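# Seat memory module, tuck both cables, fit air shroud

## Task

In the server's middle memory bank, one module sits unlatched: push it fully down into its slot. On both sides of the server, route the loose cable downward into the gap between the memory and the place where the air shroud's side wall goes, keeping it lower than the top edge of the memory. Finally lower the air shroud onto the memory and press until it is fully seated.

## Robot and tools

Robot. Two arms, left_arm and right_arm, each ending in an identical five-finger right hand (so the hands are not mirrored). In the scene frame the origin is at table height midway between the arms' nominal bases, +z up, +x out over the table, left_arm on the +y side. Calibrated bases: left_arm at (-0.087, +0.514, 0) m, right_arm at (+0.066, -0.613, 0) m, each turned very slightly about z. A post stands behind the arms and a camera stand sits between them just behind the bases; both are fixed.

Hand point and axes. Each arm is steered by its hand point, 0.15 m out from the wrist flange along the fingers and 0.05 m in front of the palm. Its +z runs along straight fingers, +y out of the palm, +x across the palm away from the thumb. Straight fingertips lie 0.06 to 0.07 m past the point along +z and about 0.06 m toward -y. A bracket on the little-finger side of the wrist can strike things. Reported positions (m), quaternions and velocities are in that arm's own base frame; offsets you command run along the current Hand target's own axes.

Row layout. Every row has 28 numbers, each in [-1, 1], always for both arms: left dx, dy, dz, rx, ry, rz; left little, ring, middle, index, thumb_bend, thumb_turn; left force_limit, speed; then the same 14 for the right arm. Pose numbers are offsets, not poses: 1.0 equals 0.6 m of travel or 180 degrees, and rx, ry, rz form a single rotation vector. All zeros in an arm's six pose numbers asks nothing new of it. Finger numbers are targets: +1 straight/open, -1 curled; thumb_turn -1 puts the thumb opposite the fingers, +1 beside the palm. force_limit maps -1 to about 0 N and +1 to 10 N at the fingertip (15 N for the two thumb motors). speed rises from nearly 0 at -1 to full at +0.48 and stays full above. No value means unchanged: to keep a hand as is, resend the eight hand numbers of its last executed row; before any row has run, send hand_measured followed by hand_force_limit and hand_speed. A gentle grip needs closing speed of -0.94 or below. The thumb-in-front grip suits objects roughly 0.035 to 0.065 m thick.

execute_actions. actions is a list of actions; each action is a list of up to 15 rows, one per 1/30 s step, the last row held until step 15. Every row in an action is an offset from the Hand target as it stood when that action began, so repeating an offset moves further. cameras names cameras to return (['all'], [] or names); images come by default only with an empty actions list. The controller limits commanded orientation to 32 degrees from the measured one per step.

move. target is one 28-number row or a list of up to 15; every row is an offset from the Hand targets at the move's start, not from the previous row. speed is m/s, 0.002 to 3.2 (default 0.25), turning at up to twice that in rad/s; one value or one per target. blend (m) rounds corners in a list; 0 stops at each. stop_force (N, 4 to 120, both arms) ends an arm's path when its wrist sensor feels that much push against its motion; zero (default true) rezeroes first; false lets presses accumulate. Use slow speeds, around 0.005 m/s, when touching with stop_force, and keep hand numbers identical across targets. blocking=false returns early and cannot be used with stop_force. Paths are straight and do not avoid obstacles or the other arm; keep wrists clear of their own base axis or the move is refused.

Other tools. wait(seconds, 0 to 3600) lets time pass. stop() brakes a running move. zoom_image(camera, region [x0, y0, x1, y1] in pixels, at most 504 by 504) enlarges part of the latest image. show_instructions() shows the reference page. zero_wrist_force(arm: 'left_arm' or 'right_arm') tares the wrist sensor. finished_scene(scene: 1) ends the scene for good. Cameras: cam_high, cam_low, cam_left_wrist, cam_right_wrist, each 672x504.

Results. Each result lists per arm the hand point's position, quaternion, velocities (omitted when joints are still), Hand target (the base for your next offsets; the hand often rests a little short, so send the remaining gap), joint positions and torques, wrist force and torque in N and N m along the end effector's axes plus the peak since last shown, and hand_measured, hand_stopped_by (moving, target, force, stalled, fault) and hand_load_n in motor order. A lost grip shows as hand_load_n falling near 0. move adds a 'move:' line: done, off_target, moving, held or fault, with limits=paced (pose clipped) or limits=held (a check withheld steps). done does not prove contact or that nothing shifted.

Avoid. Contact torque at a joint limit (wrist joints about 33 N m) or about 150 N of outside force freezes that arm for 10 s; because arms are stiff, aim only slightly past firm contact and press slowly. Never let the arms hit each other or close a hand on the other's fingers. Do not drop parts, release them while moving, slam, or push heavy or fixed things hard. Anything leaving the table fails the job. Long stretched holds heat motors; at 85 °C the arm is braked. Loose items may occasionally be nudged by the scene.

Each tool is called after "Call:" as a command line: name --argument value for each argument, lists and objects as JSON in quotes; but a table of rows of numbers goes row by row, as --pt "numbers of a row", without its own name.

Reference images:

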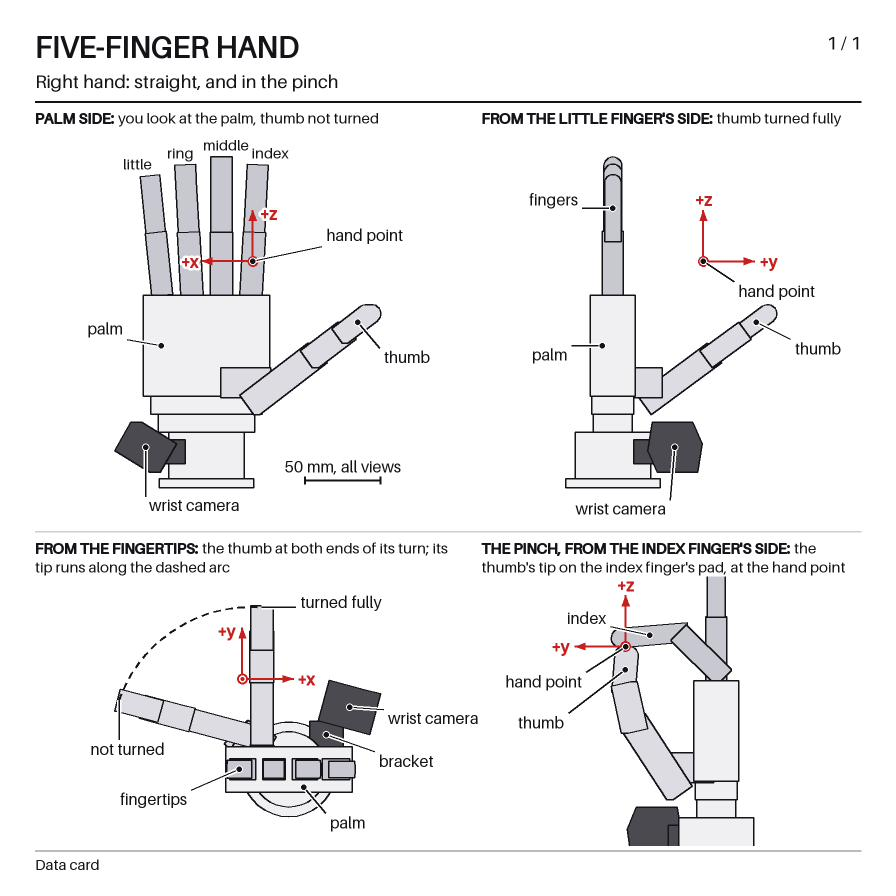

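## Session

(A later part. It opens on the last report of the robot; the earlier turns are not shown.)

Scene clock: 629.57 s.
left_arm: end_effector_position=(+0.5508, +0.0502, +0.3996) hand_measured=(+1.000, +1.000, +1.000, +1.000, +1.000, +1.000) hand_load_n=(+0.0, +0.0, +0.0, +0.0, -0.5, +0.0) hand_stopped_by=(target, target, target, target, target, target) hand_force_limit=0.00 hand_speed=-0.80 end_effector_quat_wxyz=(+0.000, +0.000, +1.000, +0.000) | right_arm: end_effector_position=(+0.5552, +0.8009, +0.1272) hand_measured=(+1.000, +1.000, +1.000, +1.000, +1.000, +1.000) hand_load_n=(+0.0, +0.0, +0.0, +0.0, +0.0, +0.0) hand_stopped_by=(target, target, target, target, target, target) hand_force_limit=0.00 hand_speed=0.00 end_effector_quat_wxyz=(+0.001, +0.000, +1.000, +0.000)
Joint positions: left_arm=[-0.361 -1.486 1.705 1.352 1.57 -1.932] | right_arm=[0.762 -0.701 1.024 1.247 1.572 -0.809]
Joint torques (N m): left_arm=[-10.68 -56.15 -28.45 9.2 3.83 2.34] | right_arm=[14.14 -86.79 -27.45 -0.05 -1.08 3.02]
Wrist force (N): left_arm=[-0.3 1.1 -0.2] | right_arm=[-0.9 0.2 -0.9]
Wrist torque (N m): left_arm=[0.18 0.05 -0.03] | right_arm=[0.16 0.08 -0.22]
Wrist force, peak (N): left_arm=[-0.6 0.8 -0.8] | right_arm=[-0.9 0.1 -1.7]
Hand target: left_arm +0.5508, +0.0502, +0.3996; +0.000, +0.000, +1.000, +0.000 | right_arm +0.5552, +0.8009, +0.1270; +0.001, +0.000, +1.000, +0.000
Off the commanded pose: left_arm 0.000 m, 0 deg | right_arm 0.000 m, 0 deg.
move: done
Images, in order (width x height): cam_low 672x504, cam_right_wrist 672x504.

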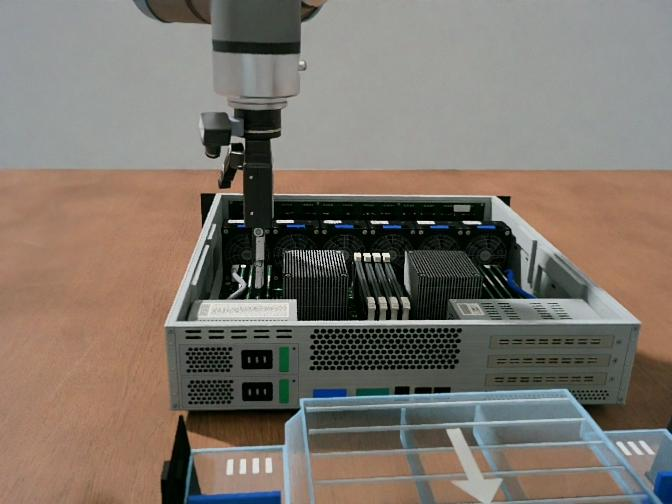

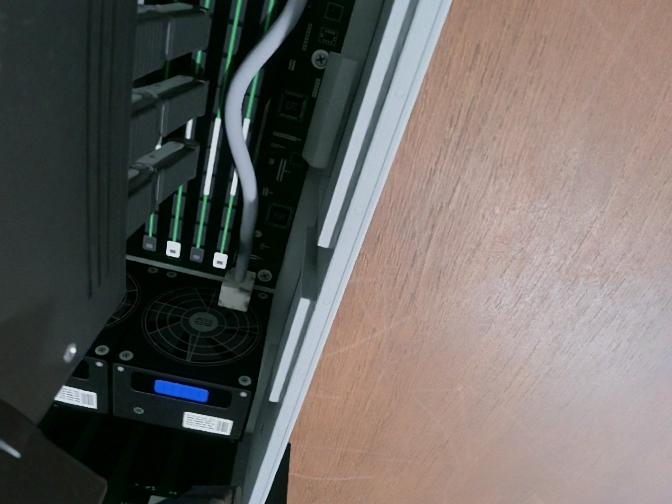

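Call:
move --target '[0,0,0,0,0,0,1,1,1,1,1,1,0,-0.8,0,0.04,0,0,0,0,1,1,1,1,1,1,0,0]' --speed 0.02 --cameras '["cam_right_wrist","cam_low"]'

Call:
zoom_image --camera "cam_right_wrist" --region '[100, 0, 400, 300]'

Call:
zoom_image --camera "cam_low" --region '[200, 220, 310, 330]'

Scene clock: 640.07 s.
left_arm: end_effector_position=(+0.5508, +0.0502, +0.3996) hand_measured=(+1.000, +1.000, +1.000, +1.000, +1.000, +1.000) hand_load_n=(+0.0, +0.0, +0.0, +0.0, +0.0, +0.0) hand_stopped_by=(target, target, target, target, target, target) hand_force_limit=0.00 hand_speed=-0.80 end_effector_quat_wxyz=(+0.000, +0.000, +1.000, +0.000) | right_arm: end_effector_position=(+0.5552, +0.8248, +0.1270) hand_measured=(+1.000, +1.000, +1.000, +1.000, +1.000, +1.000) hand_load_n=(+0.0, +0.0, +0.0, +0.0, +0.0, +0.0) hand_stopped_by=(target, target, target, target, target, target) hand_force_limit=0.00 hand_speed=0.00 end_effector_quat_wxyz=(+0.001, +0.000, +1.000, +0.000)
Joint positions: left_arm=[-0.361 -1.486 1.705 1.352 1.57 -1.932] | right_arm=[0.781 -0.663 0.954 1.279 1.572 -0.79]
Joint torques (N m): left_arm=[-10.08 -59.78 -28.8 9.34 3.48 2.07] | right_arm=[14.56 -89.49 -41.12 8.7 0.89 3.08]
Wrist force (N): left_arm=[0.0 0.6 -0.5] | right_arm=[-0.1 -0.5 -0.8]
Wrist torque (N m): left_arm=[0.13 0.01 -0.03] | right_arm=[0.25 0.07 -0.19]
Wrist force, peak (N): left_arm=[-0.2 0.8 -1.1] | right_arm=[0.4 -1.3 -2.6]
Hand target: left_arm +0.5508, +0.0502, +0.3996; +0.000, +0.000, +1.000, +0.000 | right_arm +0.5552, +0.8249, +0.1270; +0.001, +0.000, +1.000, +0.000
Off the commanded pose: left_arm 0.000 m, 0 deg | right_arm 0.000 m, 0 deg.
move: done
Images, in order (width x height): cam_low 672x504, cam_right_wrist 672x504.

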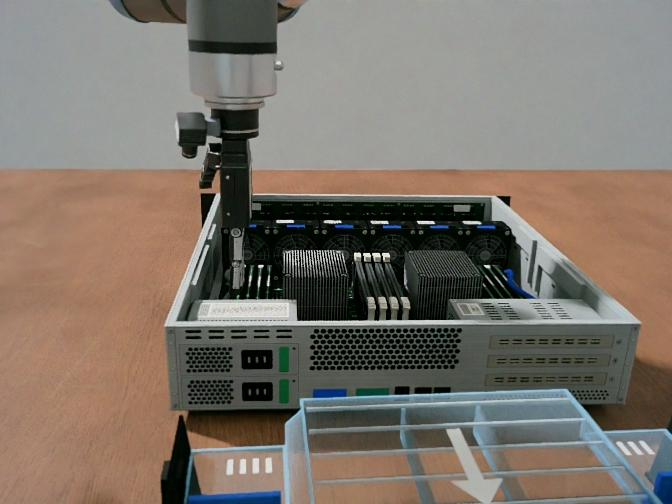

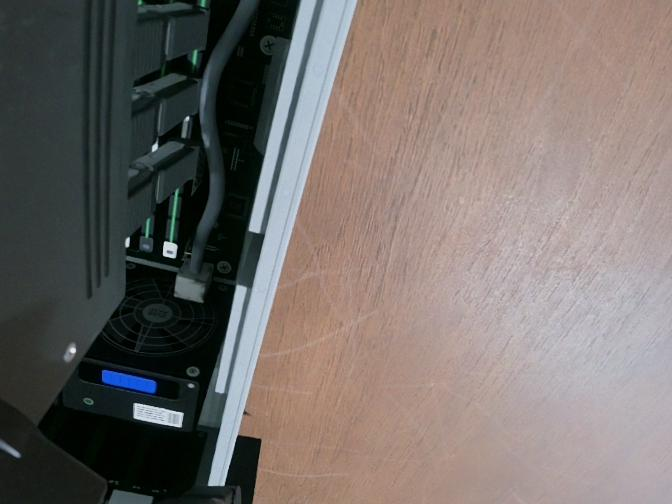

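Scaled by 1.680 from the camera's image (finer frame: 960x720).

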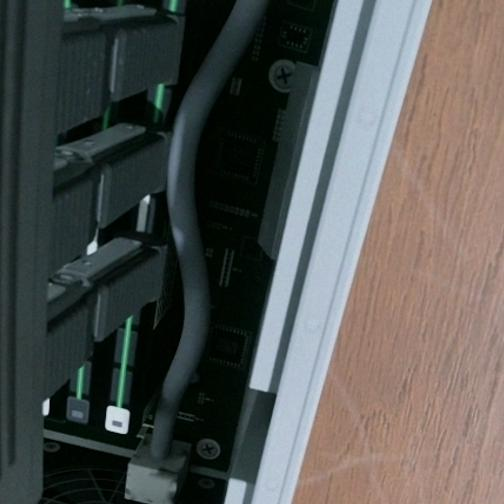

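Scaled by 4.582 from the camera's image (finer frame: 960x720).

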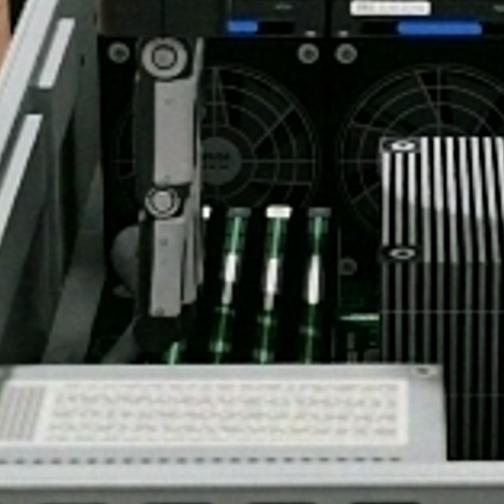

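Call:
move --target '[0,0,0,0,0,0,1,1,1,1,1,1,0,-0.8,0,-0.035,0,0,0,0,1,1,1,1,1,1,0,0]' --speed 0.05 --cameras '["cam_right_wrist","cam_low"]'

Call:
zoom_image --camera "cam_right_wrist" --region '[100, 0, 400, 300]'

Call:
zoom_image --camera "cam_low" --region '[200, 220, 310, 330]'

Scene clock: 649.90 s.
left_arm: end_effector_position=(+0.5508, +0.0502, +0.3996) hand_measured=(+1.000, +1.000, +1.000, +1.000, +1.000, +1.000) hand_load_n=(+0.0, +0.0, +0.0, +0.0, +0.0, +0.0) hand_stopped_by=(target, target, target, target, target, target) hand_force_limit=0.00 hand_speed=-0.80 end_effector_quat_wxyz=(+0.000, +0.000, +1.000, +0.000) | right_arm: end_effector_position=(+0.5552, +0.8040, +0.1270) hand_measured=(+1.000, +1.000, +1.000, +1.000, +1.000, +1.000) hand_load_n=(+0.0, +0.0, +0.0, +0.0, -0.5, +0.0) hand_stopped_by=(target, target, target, target, target, target) hand_force_limit=0.00 hand_speed=0.00 end_effector_quat_wxyz=(+0.001, +0.000, +1.000, +0.000)
Joint positions: left_arm=[-0.361 -1.486 1.705 1.352 1.57 -1.932] | right_arm=[0.765 -0.696 1.015 1.251 1.572 -0.807]
Joint torques (N m): left_arm=[-9.76 -57.89 -27.52 9.4 3.03 2.27] | right_arm=[-19.83 -116.3 -26.17 0.74 -0.53 -2.74]
Wrist force (N): left_arm=[-0.1 0.7 -0.4] | right_arm=[-0.6 -0.1 -1.0]
Wrist torque (N m): left_arm=[0.13 0.02 -0.04] | right_arm=[0.12 0.04 0.03]
Wrist force, peak (N): left_arm=[-0.1 1.1 -0.9] | right_arm=[0.0 -1.3 -1.2]
Hand target: left_arm +0.5508, +0.0502, +0.3996; +0.000, +0.000, +1.000, +0.000 | right_arm +0.5552, +0.8039, +0.1270; +0.001, +0.000, +1.000, +0.000
Off the commanded pose: left_arm 0.000 m, 0 deg | right_arm 0.000 m, 0 deg.
move: done
Images, in order (width x height): cam_low 672x504, cam_right_wrist 672x504.

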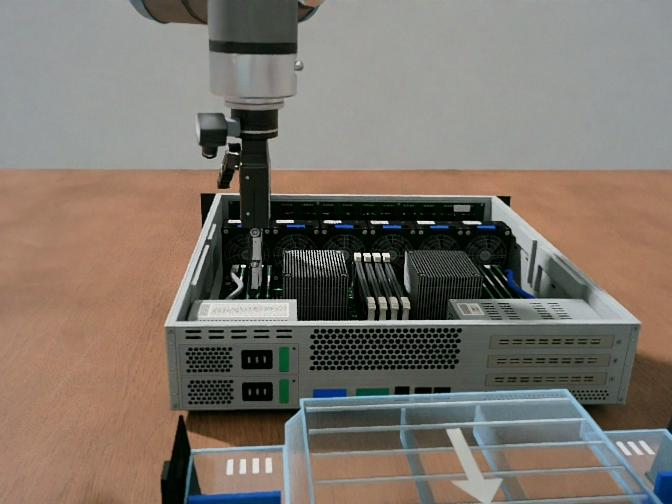

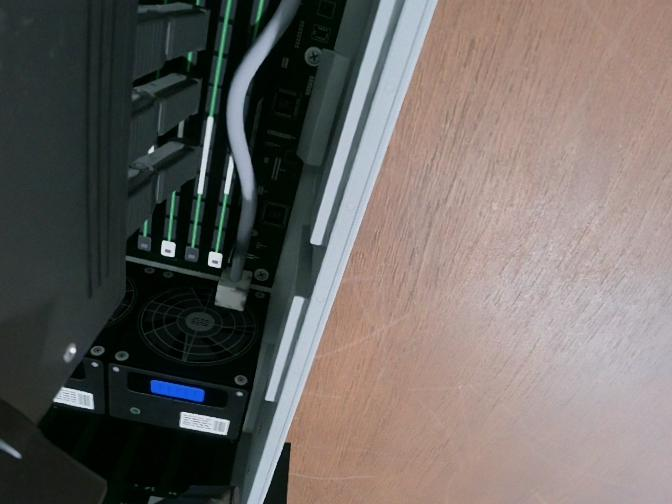

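Scaled by 1.680 from the camera's image (finer frame: 960x720).

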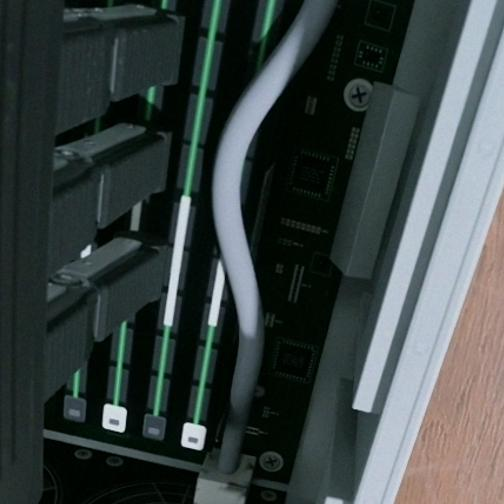

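Scaled by 4.582 from the camera's image (finer frame: 960x720).

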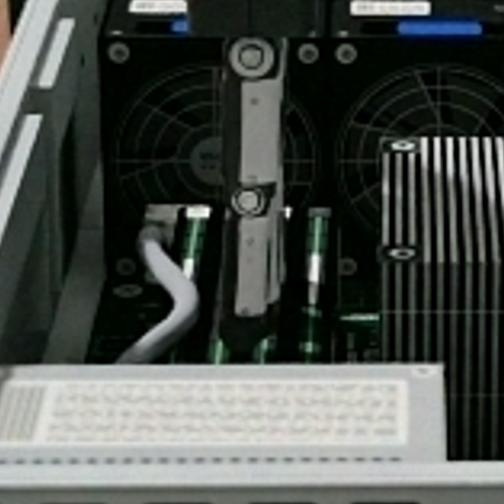

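Call:
move --target '[0,0,0,0,0,0,1,1,1,1,1,1,0,-0.8,-0.0167,0.0602,0,0,0,0,1,1,1,1,1,1,0,0]' --speed 0.03 --stop_force 10 --cameras '["cam_right_wrist","cam_low"]'

Call:
zoom_image --camera "cam_right_wrist" --region '[100, 0, 400, 300]'

Call:
zoom_image --camera "cam_low" --region '[200, 220, 310, 330]'

Scene clock: 722.30 s.
left_arm: end_effector_position=(+0.5508, +0.0502, +0.3996) hand_measured=(+1.000, +1.000, +1.000, +1.000, +1.000, +1.000) hand_load_n=(+0.0, +0.0, +0.0, +0.0, +0.0, +0.0) hand_stopped_by=(target, target, target, target, target, target) hand_force_limit=0.00 hand_speed=-0.80 end_effector_quat_wxyz=(+0.000, +0.000, +1.000, +0.000) | right_arm: end_effector_position=(+0.5652, +0.8400, +0.1270) hand_measured=(+1.000, +1.000, +1.000, +1.000, +1.000, +1.000) hand_load_n=(+0.0, -0.5, +0.0, +0.0, +0.0, +0.0) hand_stopped_by=(target, target, target, target, target, target) hand_force_limit=0.00 hand_speed=0.00 end_effector_quat_wxyz=(+0.001, +0.000, +1.000, +0.000)
Joint positions: left_arm=[-0.361 -1.486 1.705 1.352 1.57 -1.932] | right_arm=[0.785 -0.627 0.885 1.312 1.572 -0.786]
Joint torques (N m): left_arm=[-8.93 -58.95 -28.71 9.2 3.32 2.44] | right_arm=[12.97 -91.04 -42.53 9.17 1.36 3.11]
Wrist force (N): left_arm=[0.1 0.2 -0.5] | right_arm=[-0.5 0.3 -1.1]
Wrist torque (N m): left_arm=[0.07 0.00 -0.04] | right_arm=[0.19 0.04 -0.20]
Wrist force, peak (N): left_arm=[-0.5 1.1 -0.2] | right_arm=[0.7 -1.0 -1.7]
Hand target: left_arm +0.5508, +0.0502, +0.3996; +0.000, +0.000, +1.000, +0.000 | right_arm +0.5652, +0.8400, +0.1270; +0.001, +0.000, +1.000, +0.000
Off the commanded pose: left_arm 0.000 m, 0 deg | right_arm 0.000 m, 0 deg.
move: done
Images, in order (width x height): cam_low 672x504, cam_right_wrist 672x504.

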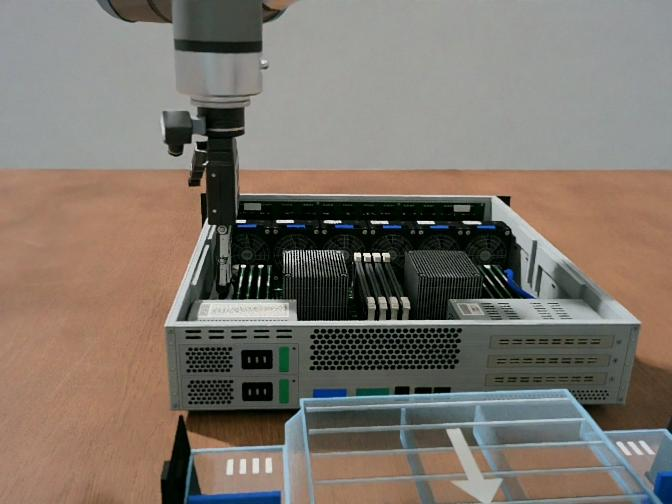

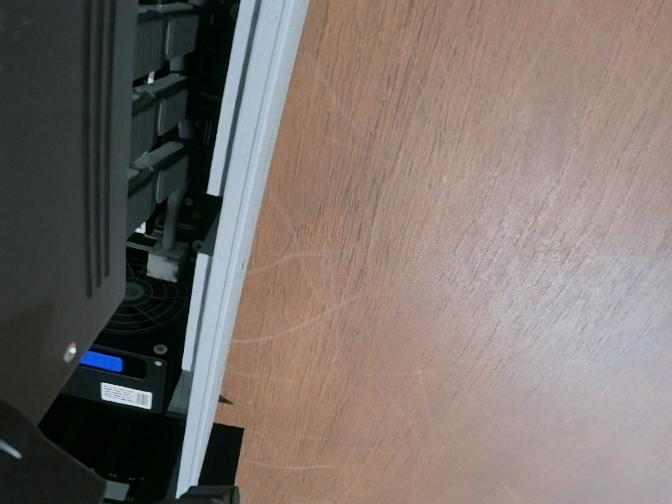

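Scaled by 1.680 from the camera's image (finer frame: 960x720).

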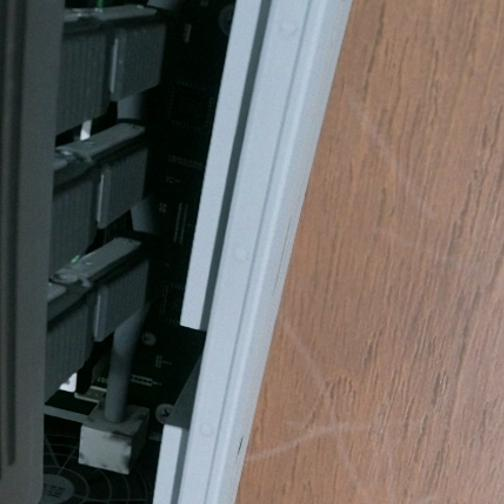

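Scaled by 4.582 from the camera's image (finer frame: 960x720).

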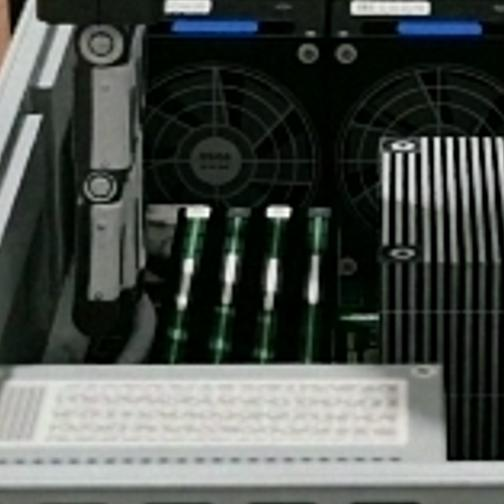

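Call:
move --pt "0 0 0 0 0 0 1 1 1 1 1 1 0 -0.8 0 0 -0.05 0 0 0 1 1 1 1 1 1 0 0" --pt "0 0 0 0 0 0 1 1 1 1 1 1 0 -0.8 0.06 -0.13 -0.1 0 0 0 1 1 1 1 1 1 0 0" --speed 0.08 --cameras '["cam_right_wrist","cam_low"]'

Call:
zoom_image --camera "cam_right_wrist" --region '[180, 0, 480, 300]'

Call:
zoom_image --camera "cam_low" --region '[200, 220, 310, 330]'

Scene clock: 737.30 s.
left_arm: end_effector_position=(+0.5508, +0.0502, +0.3996) hand_measured=(+1.000, +1.000, +1.000, +1.000, +1.000, +1.000) hand_load_n=(+0.0, +0.0, +0.0, +0.0, +0.0, +0.0) hand_stopped_by=(target, target, target, target, target, target) hand_force_limit=0.00 hand_speed=-0.80 end_effector_quat_wxyz=(+0.000, +0.000, +1.000, +0.000) | right_arm: end_effector_position=(+0.5292, +0.7621, +0.1869) hand_measured=(+1.000, +1.000, +1.000, +1.000, +1.000, +1.000) hand_load_n=(+0.0, +0.0, +0.0, +0.0, +0.0, +0.0) hand_stopped_by=(target, target, target, target, target, target) hand_force_limit=0.00 hand_speed=0.00 end_effector_quat_wxyz=(+0.001, +0.000, +1.000, +0.000)
Joint positions: left_arm=[-0.361 -1.486 1.705 1.352 1.57 -1.932] | right_arm=[0.75 -0.819 1.129 1.26 1.572 -0.821]
Joint torques (N m): left_arm=[-9.48 -59.12 -28.03 9.46 3.55 2.25] | right_arm=[-17.47 -112.8 -28.92 0.63 -0.34 -3.08]
Wrist force (N): left_arm=[-0.3 0.7 -0.3] | right_arm=[-0.4 0.1 -1.4]
Wrist torque (N m): left_arm=[0.14 0.06 -0.05] | right_arm=[0.18 0.02 0.04]
Wrist force, peak (N): left_arm=[-0.5 1.1 -0.5] | right_arm=[-0.7 0.0 -1.7]
Hand target: left_arm +0.5508, +0.0502, +0.3996; +0.000, +0.000, +1.000, +0.000 | right_arm +0.5291, +0.7620, +0.1869; +0.001, +0.000, +1.000, +0.000
Off the commanded pose: left_arm 0.000 m, 0 deg | right_arm 0.000 m, 0 deg.
move: done
Images, in order (width x height): cam_low 672x504, cam_right_wrist 672x504.

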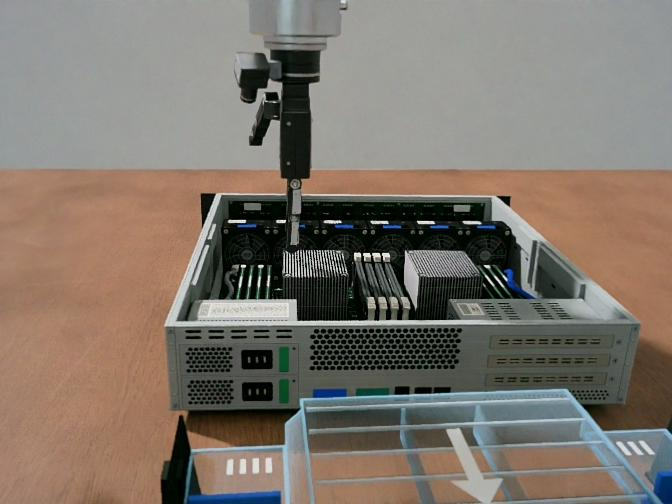

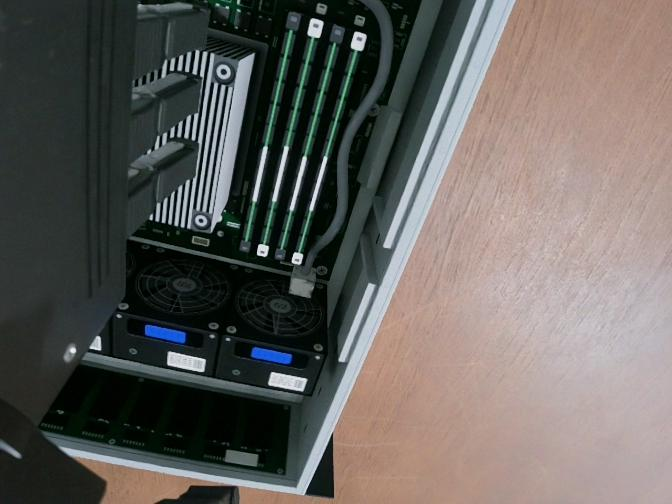

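Scaled by 1.680 from the camera's image (finer frame: 960x720).

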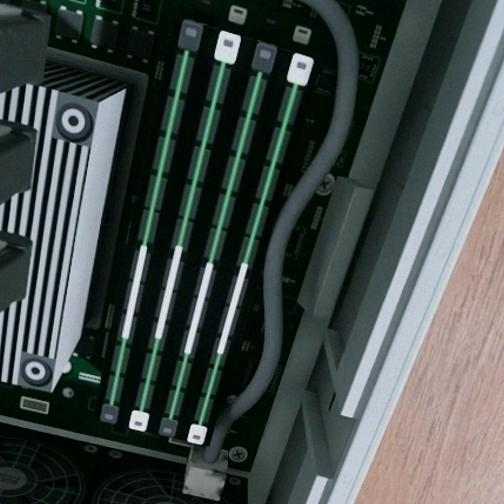

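Scaled by 4.582 from the camera's image (finer frame: 960x720).

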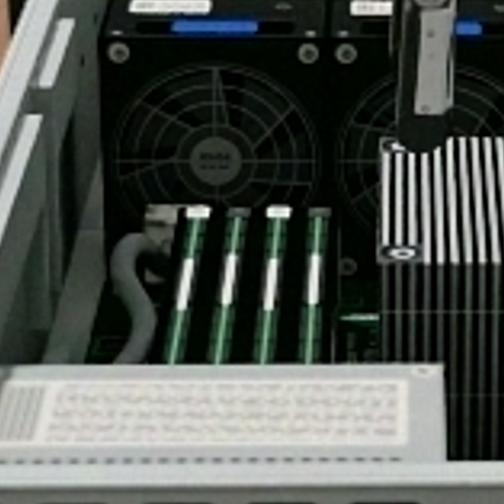

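Call:
zoom_image --camera "cam_right_wrist" --region '[280, 80, 430, 300]'

Scaled by 2.291 from the camera's image (finer frame: 960x720).

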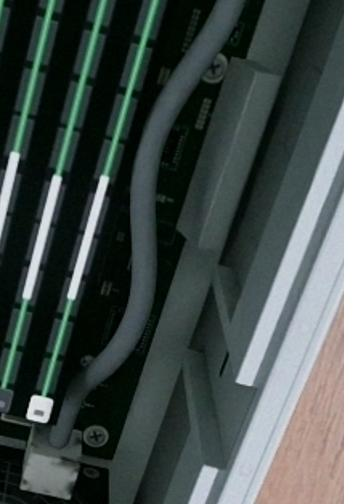

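Call:
move --target '[0,0,0,0,0,0,1,1,1,1,1,1,0,-0.8,0.15,0,0,0,0,0,1,1,1,1,1,1,0,0]' --speed 0.15 --cameras '["cam_right_wrist"]'

Call:
zoom_image --camera "cam_right_wrist" --region '[180, 50, 480, 350]'

Call:
move --target '[0,0,0,0,0,0,1,1,1,1,1,1,0,-0.8,0.0,0.08,0,0,0,0,1,1,1,1,1,1,0,0]' --speed 0.15 --cameras '["cam_right_wrist"]'

Call:
zoom_image --camera "cam_right_wrist" --region '[180, 50, 480, 350]'

Scene clock: 760.50 s.
left_arm: end_effector_position=(+0.5508, +0.0502, +0.3996) hand_measured=(+1.000, +1.000, +1.000, +1.000, +1.000, +1.000) hand_load_n=(+0.0, +0.0, +0.0, +0.0, +0.0, -0.5) hand_stopped_by=(target, target, target, target, target, target) hand_force_limit=0.00 hand_speed=-0.80 end_effector_quat_wxyz=(+0.000, +0.000, +1.000, +0.000) | right_arm: end_effector_position=(+0.4393, +0.7620, +0.1868) hand_measured=(+1.000, +1.000, +1.000, +1.000, +1.000, +1.000) hand_load_n=(+0.0, +0.0, +0.0, +0.0, +0.0, +0.0) hand_stopped_by=(target, target, target, target, target, target) hand_force_limit=0.00 hand_speed=0.00 end_effector_quat_wxyz=(+0.001, +0.000, +1.000, +0.000)
Joint positions: left_arm=[-0.361 -1.486 1.705 1.352 1.57 -1.932] | right_arm=[0.828 -0.901 1.272 1.199 1.572 -0.743]
Joint torques (N m): left_arm=[-8.79 -55.84 -28.54 9.53 3.36 2.1] | right_arm=[14.93 -101.24 -27.93 -0.13 1.27 3.43]
Wrist force (N): left_arm=[-0.1 0.8 -0.7] | right_arm=[-0.5 0.3 -1.1]
Wrist torque (N m): left_arm=[0.16 0.03 -0.03] | right_arm=[0.18 0.02 -0.20]
Wrist force, peak (N): left_arm=[-0.6 0.8 -1.1] | right_arm=[-1.5 -0.3 -1.3]
Hand target: left_arm +0.5508, +0.0502, +0.3996; +0.000, +0.000, +1.000, +0.000 | right_arm +0.4391, +0.7620, +0.1868; +0.001, +0.000, +1.000, +0.000
Off the commanded pose: left_arm 0.000 m, 0 deg | right_arm 0.000 m, 0 deg.
move: done

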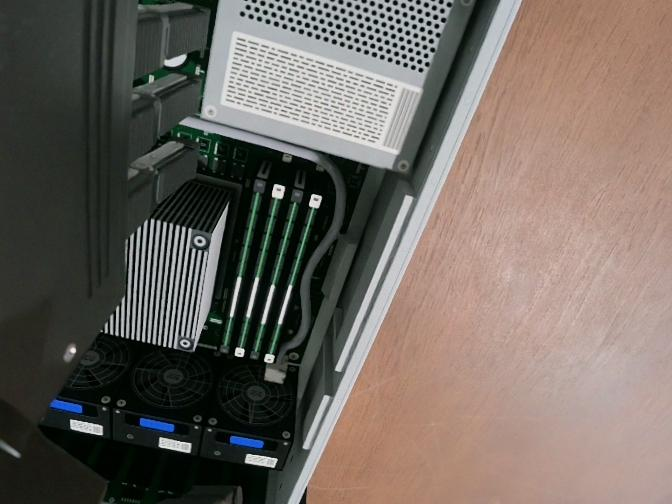

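Scaled by 1.680 from the camera's image (finer frame: 960x720).

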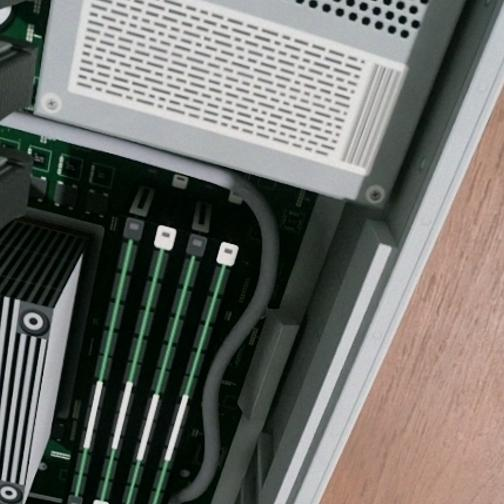

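Scene clock: 761.50 s.
left_arm: end_effector_position=(+0.5508, +0.0502, +0.3996) hand_measured=(+1.000, +1.000, +1.000, +1.000, +1.000, +1.000) hand_load_n=(+0.0, +0.0, +0.0, +0.0, -0.5, +0.0) hand_stopped_by=(target, target, target, target, target, target) hand_force_limit=0.00 hand_speed=-0.80 end_effector_quat_wxyz=(+0.000, +0.000, +1.000, +0.000) | right_arm: end_effector_position=(+0.4391, +0.8098, +0.1868) hand_measured=(+1.000, +1.000, +1.000, +1.000, +1.000, +1.000) hand_load_n=(+0.0, +0.0, +0.0, +0.0, +0.0, +0.0) hand_stopped_by=(target, target, target, target, target, target) hand_force_limit=0.00 hand_speed=0.00 end_effector_quat_wxyz=(+0.001, +0.000, +1.000, +0.000)
Joint positions: left_arm=[-0.361 -1.486 1.705 1.352 1.57 -1.932] | right_arm=[0.867 -0.832 1.151 1.251 1.572 -0.704]
Joint torques (N m): left_arm=[-11.61 -57.76 -28.81 9.07 3.42 2.24] | right_arm=[11.72 -79.45 -41.7 9.55 1.21 3.19]
Wrist force (N): left_arm=[0.0 0.6 -0.1] | right_arm=[-0.8 0.1 -1.3]
Wrist torque (N m): left_arm=[0.10 0.00 -0.03] | right_arm=[0.16 0.08 -0.21]
Wrist force, peak (N): left_arm=[-0.5 0.7 -1.0] | right_arm=[-0.8 0.1 -1.3]
Hand target: left_arm +0.5508, +0.0502, +0.3996; +0.000, +0.000, +1.000, +0.000 | right_arm +0.4391, +0.8100, +0.1868; +0.001, +0.000, +1.000, +0.000
Off the commanded pose: left_arm 0.000 m, 0 deg | right_arm 0.000 m, 0 deg.
move: done

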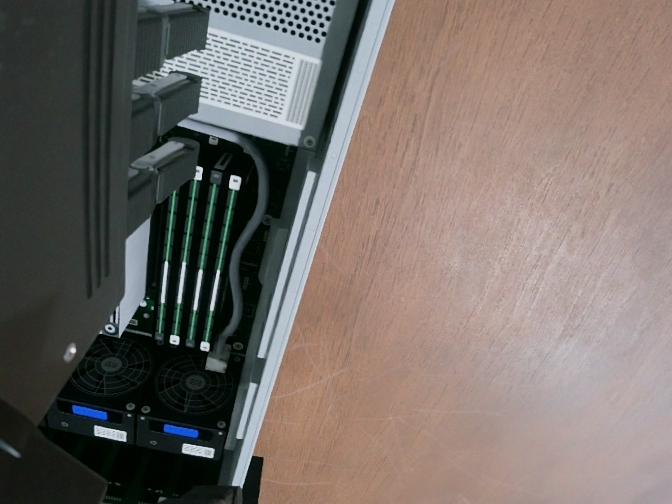

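Scaled by 1.680 from the camera's image (finer frame: 960x720).

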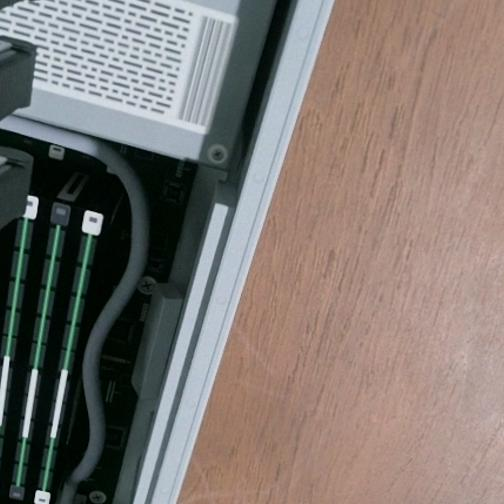

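Call:
move --pt "0 0 0 0 0 0 1 1 1 1 1 1 0 -0.8 0 0 -0.1887 0 0 0 1 1 1 1 1 1 0 0" --pt "0 0 0 0 0 0 1 1 1 1 1 1 0 -0.8 -0.065 -0.36 -0.1887 0 0 0.5 1 1 1 1 1 1 0 0" --pt "0 0 0 0 0 0 1 1 1 1 1 1 0 -0.8 -0.1298 -0.7167 -0.0553 0 0 1.0 1 1 1 1 1 1 0 0" --speed 0.3 --blend '[0.02,0.05,0]' --cameras '["cam_right_wrist","cam_low"]'

Call:
zoom_image --camera "cam_right_wrist" --region '[180, 50, 480, 350]'

Scene clock: 812.33 s.
left_arm: end_effector_position=(+0.5508, +0.0502, +0.3996) hand_measured=(+1.000, +1.000, +1.000, +1.000, +1.000, +1.000) hand_load_n=(+0.0, +0.0, +0.0, +0.0, +0.0, +0.0) hand_stopped_by=(target, target, target, target, target, target) hand_force_limit=0.00 hand_speed=-0.80 end_effector_quat_wxyz=(+0.000, +0.000, +1.000, +0.000) | right_arm: end_effector_position=(+0.5170, +0.3800, +0.2202) hand_measured=(+1.000, +1.000, +1.000, +1.000, +1.000, +1.000) hand_load_n=(+0.0, +0.0, +0.5, +0.0, +0.0, +0.0) hand_stopped_by=(target, target, target, target, target, target) hand_force_limit=0.00 hand_speed=0.00 end_effector_quat_wxyz=(+0.000, +1.000, +0.000, +0.001)
Joint positions: left_arm=[-0.361 -1.486 1.705 1.352 1.57 -1.932] | right_arm=[0.427 -1.095 1.524 1.141 1.572 1.997]
Joint torques (N m): left_arm=[-10.78 -55.43 -28.4 9 3.03 2.31] | right_arm=[-17.29 -87.4 -24.18 0.48 1.43 3.21]
Wrist force (N): left_arm=[-0.2 0.3 -0.7] | right_arm=[-0.7 0.2 -0.8]
Wrist torque (N m): left_arm=[0.11 0.06 -0.06] | right_arm=[0.14 0.06 -0.21]
Wrist force, peak (N): left_arm=[-0.4 1.1 -1.0] | right_arm=[-0.4 0.1 -2.7]
Hand target: left_arm +0.5508, +0.0502, +0.3996; +0.000, +0.000, +1.000, +0.000 | right_arm +0.5171, +0.3800, +0.2202; +0.000, +1.000, +0.000, +0.001
Off the commanded pose: left_arm 0.000 m, 0 deg | right_arm 0.000 m, 0 deg.
move: done
Images, in order (width x height): cam_low 672x504, cam_right_wrist 672x504.

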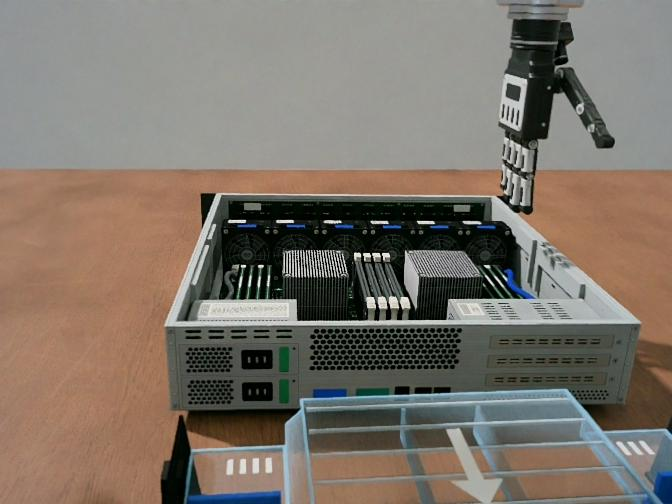

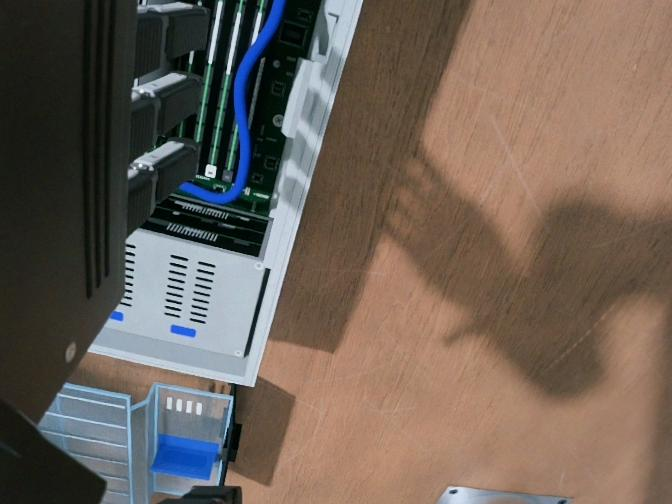

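Scaled by 1.680 from the camera's image (finer frame: 960x720).

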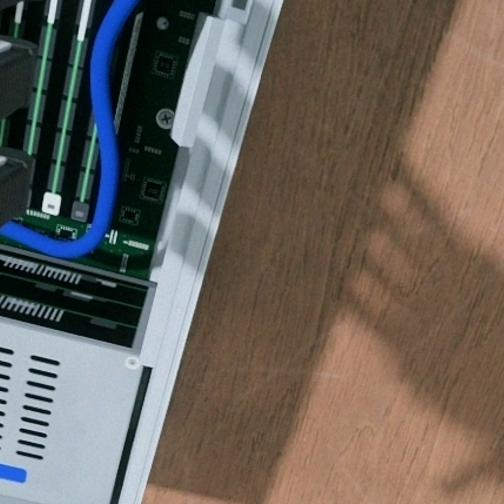

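Call:
zoom_image --camera "cam_low" --region '[440, 130, 640, 330]'

Call:
zoom_image --camera "cam_right_wrist" --region '[100, 0, 350, 250]'

Scaled by 2.520 from the camera's image (finer frame: 960x720).

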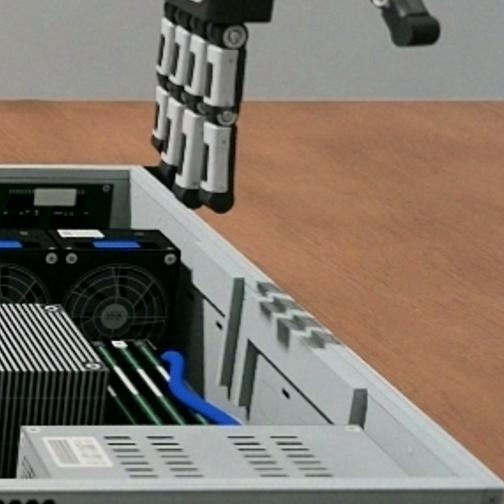

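Scaled by 2.016 from the camera's image (finer frame: 960x720).

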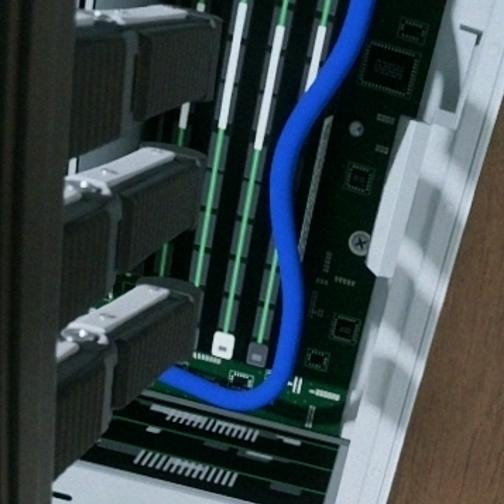

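Call:
move --target '[0,0,0,0,0,0,1,1,1,1,1,1,0,-0.8,-0.015,-0.035,0.0833,0,0,0,1,1,1,1,1,1,0,0]' --speed 0.1 --cameras '["cam_right_wrist","cam_low"]'

Call:
zoom_image --camera "cam_low" --region '[440, 180, 590, 330]'

Call:
zoom_image --camera "cam_right_wrist" --region '[100, 0, 350, 250]'

Scene clock: 878.47 s.
left_arm: end_effector_position=(+0.5508, +0.0502, +0.3996) hand_measured=(+1.000, +1.000, +1.000, +1.000, +1.000, +1.000) hand_load_n=(+0.0, +0.0, +0.0, +0.0, +0.0, +0.0) hand_stopped_by=(target, target, target, target, target, target) hand_force_limit=0.00 hand_speed=-0.80 end_effector_quat_wxyz=(+0.000, +0.000, +1.000, +0.000) | right_arm: end_effector_position=(+0.5081, +0.4009, +0.1704) hand_measured=(+1.000, +1.000, +1.000, +1.000, +1.000, +1.000) hand_load_n=(+0.0, +0.0, +0.0, +0.0, +0.0, +0.0) hand_stopped_by=(target, target, target, target, target, target) hand_force_limit=0.00 hand_speed=0.00 end_effector_quat_wxyz=(+0.000, +1.000, +0.000, +0.001)
Joint positions: left_arm=[-0.361 -1.486 1.705 1.352 1.57 -1.932] | right_arm=[0.46 -1.049 1.549 1.07 1.572 2.03]
Joint torques (N m): left_arm=[-10.29 -57.28 -30.02 8.97 3.11 2.16] | right_arm=[14.51 -62.3 -26.29 -0.14 1.19 2.94]
Wrist force (N): left_arm=[-0.2 0.6 -1.0] | right_arm=[-0.8 0.3 -0.9]
Wrist torque (N m): left_arm=[0.17 0.06 -0.05] | right_arm=[0.17 0.08 -0.20]
Wrist force, peak (N): left_arm=[-0.1 1.0 -0.8] | right_arm=[-0.6 0.8 -1.8]
Hand target: left_arm +0.5508, +0.0502, +0.3996; +0.000, +0.000, +1.000, +0.000 | right_arm +0.5081, +0.4010, +0.1702; +0.000, +1.000, +0.000, +0.001
Off the commanded pose: left_arm 0.000 m, 0 deg | right_arm 0.000 m, 0 deg.
move: done
Images, in order (width x height): cam_low 672x504, cam_right_wrist 672x504.

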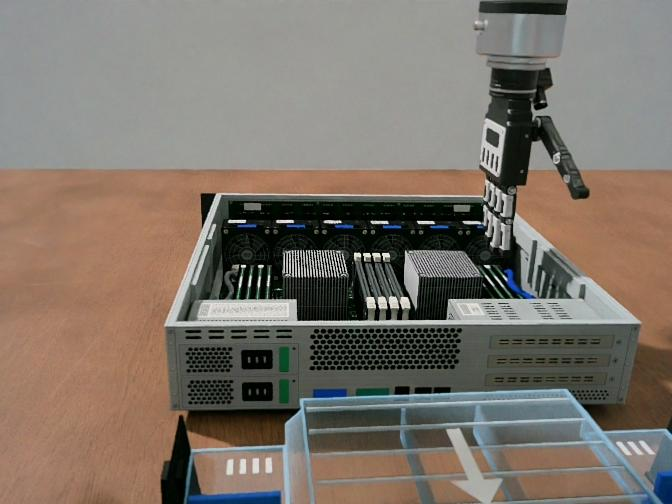

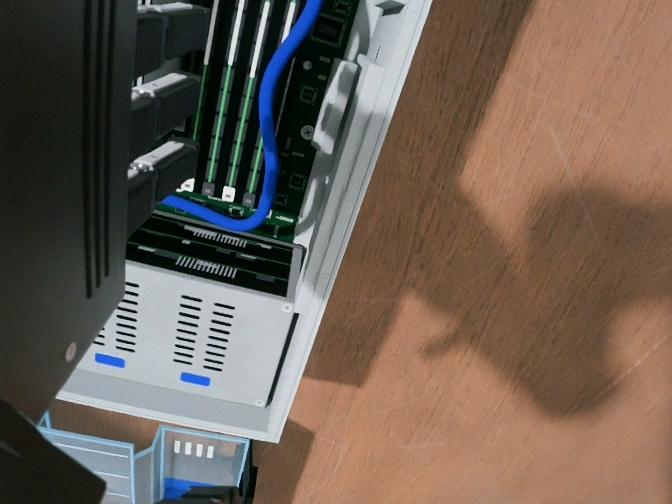

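Scaled by 3.360 from the camera's image (finer frame: 960x720).

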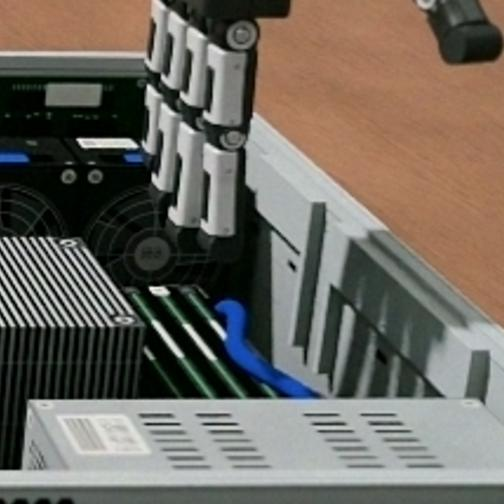

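Scaled by 2.016 from the camera's image (finer frame: 960x720).

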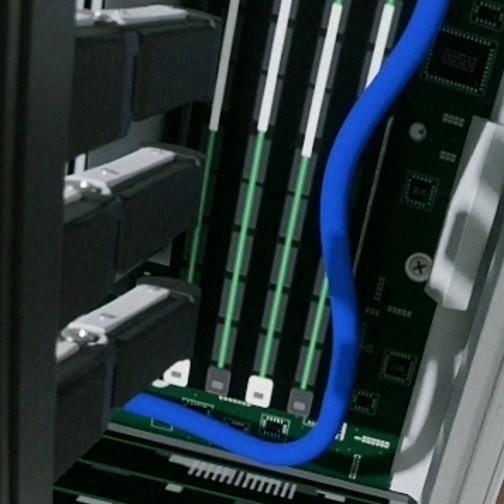

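Call:
move --target '[0,0,0,0,0,0,1,1,1,1,1,1,0,-0.8,0,0,0.0713,0,0,0,1,1,1,1,1,1,0,0]' --speed 0.03 --stop_force 5 --cameras '["cam_right_wrist","cam_low"]'

Call:
zoom_image --camera "cam_low" --region '[440, 180, 590, 330]'

Call:
zoom_image --camera "cam_right_wrist" --region '[100, 0, 350, 250]'

Scene clock: 889.43 s.
left_arm: end_effector_position=(+0.5508, +0.0502, +0.3996) hand_measured=(+1.000, +1.000, +1.000, +1.000, +1.000, +1.000) hand_load_n=(+0.0, +0.0, +0.0, +0.0, +0.0, +0.0) hand_stopped_by=(target, target, target, target, target, target) hand_force_limit=0.00 hand_speed=-0.80 end_effector_quat_wxyz=(+0.000, +0.000, +1.000, +0.000) | right_arm: end_effector_position=(+0.5082, +0.4009, +0.1274) hand_measured=(+1.000, +1.000, +1.000, +1.000, +1.000, +1.000) hand_load_n=(+0.0, +0.0, +0.0, +0.0, +0.0, +0.0) hand_stopped_by=(target, target, target, target, target, target) hand_force_limit=0.00 hand_speed=0.00 end_effector_quat_wxyz=(+0.000, +1.000, +0.000, +0.001)
Joint positions: left_arm=[-0.361 -1.486 1.705 1.352 1.57 -1.932] | right_arm=[0.46 -1.013 1.577 1.005 1.572 2.031]
Joint torques (N m): left_arm=[-10.2 -58.64 -29.01 9.16 2.41 1.98] | right_arm=[-15.78 -63.55 -23.46 0.28 1.38 -0.89]
Wrist force (N): left_arm=[0.1 0.5 -0.5] | right_arm=[-0.7 0.4 -1.1]
Wrist torque (N m): left_arm=[0.11 0.00 -0.03] | right_arm=[0.19 0.08 -0.19]
Wrist force, peak (N): left_arm=[-0.4 1.0 -0.8] | right_arm=[-0.8 0.2 -1.4]
Hand target: left_arm +0.5508, +0.0502, +0.3996; +0.000, +0.000, +1.000, +0.000 | right_arm +0.5082, +0.4009, +0.1274; +0.000, +1.000, +0.000, +0.001
Off the commanded pose: left_arm 0.000 m, 0 deg | right_arm 0.000 m, 0 deg.
move: done
Images, in order (width x height): cam_low 672x504, cam_right_wrist 672x504.

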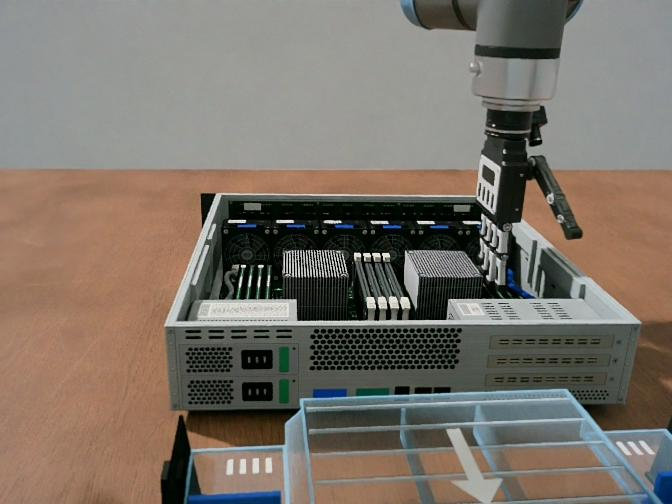

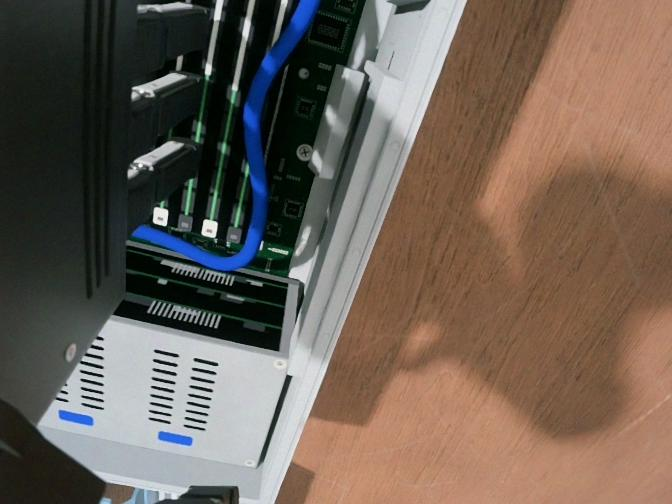

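Scaled by 3.360 from the camera's image (finer frame: 960x720).

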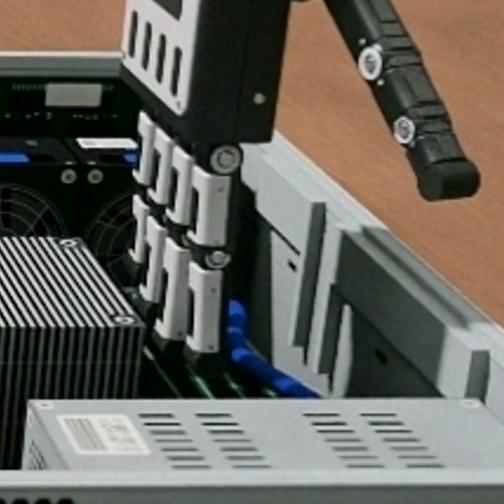

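Scaled by 2.016 from the camera's image (finer frame: 960x720).

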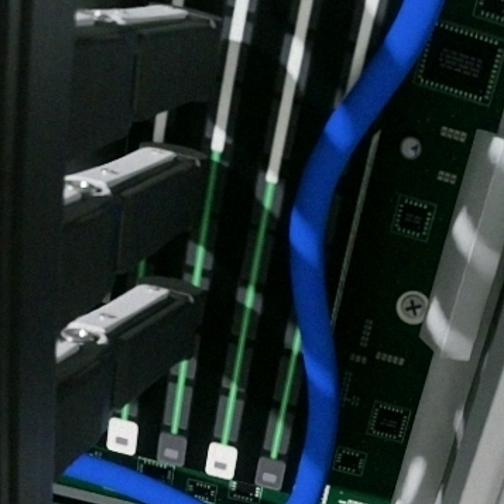

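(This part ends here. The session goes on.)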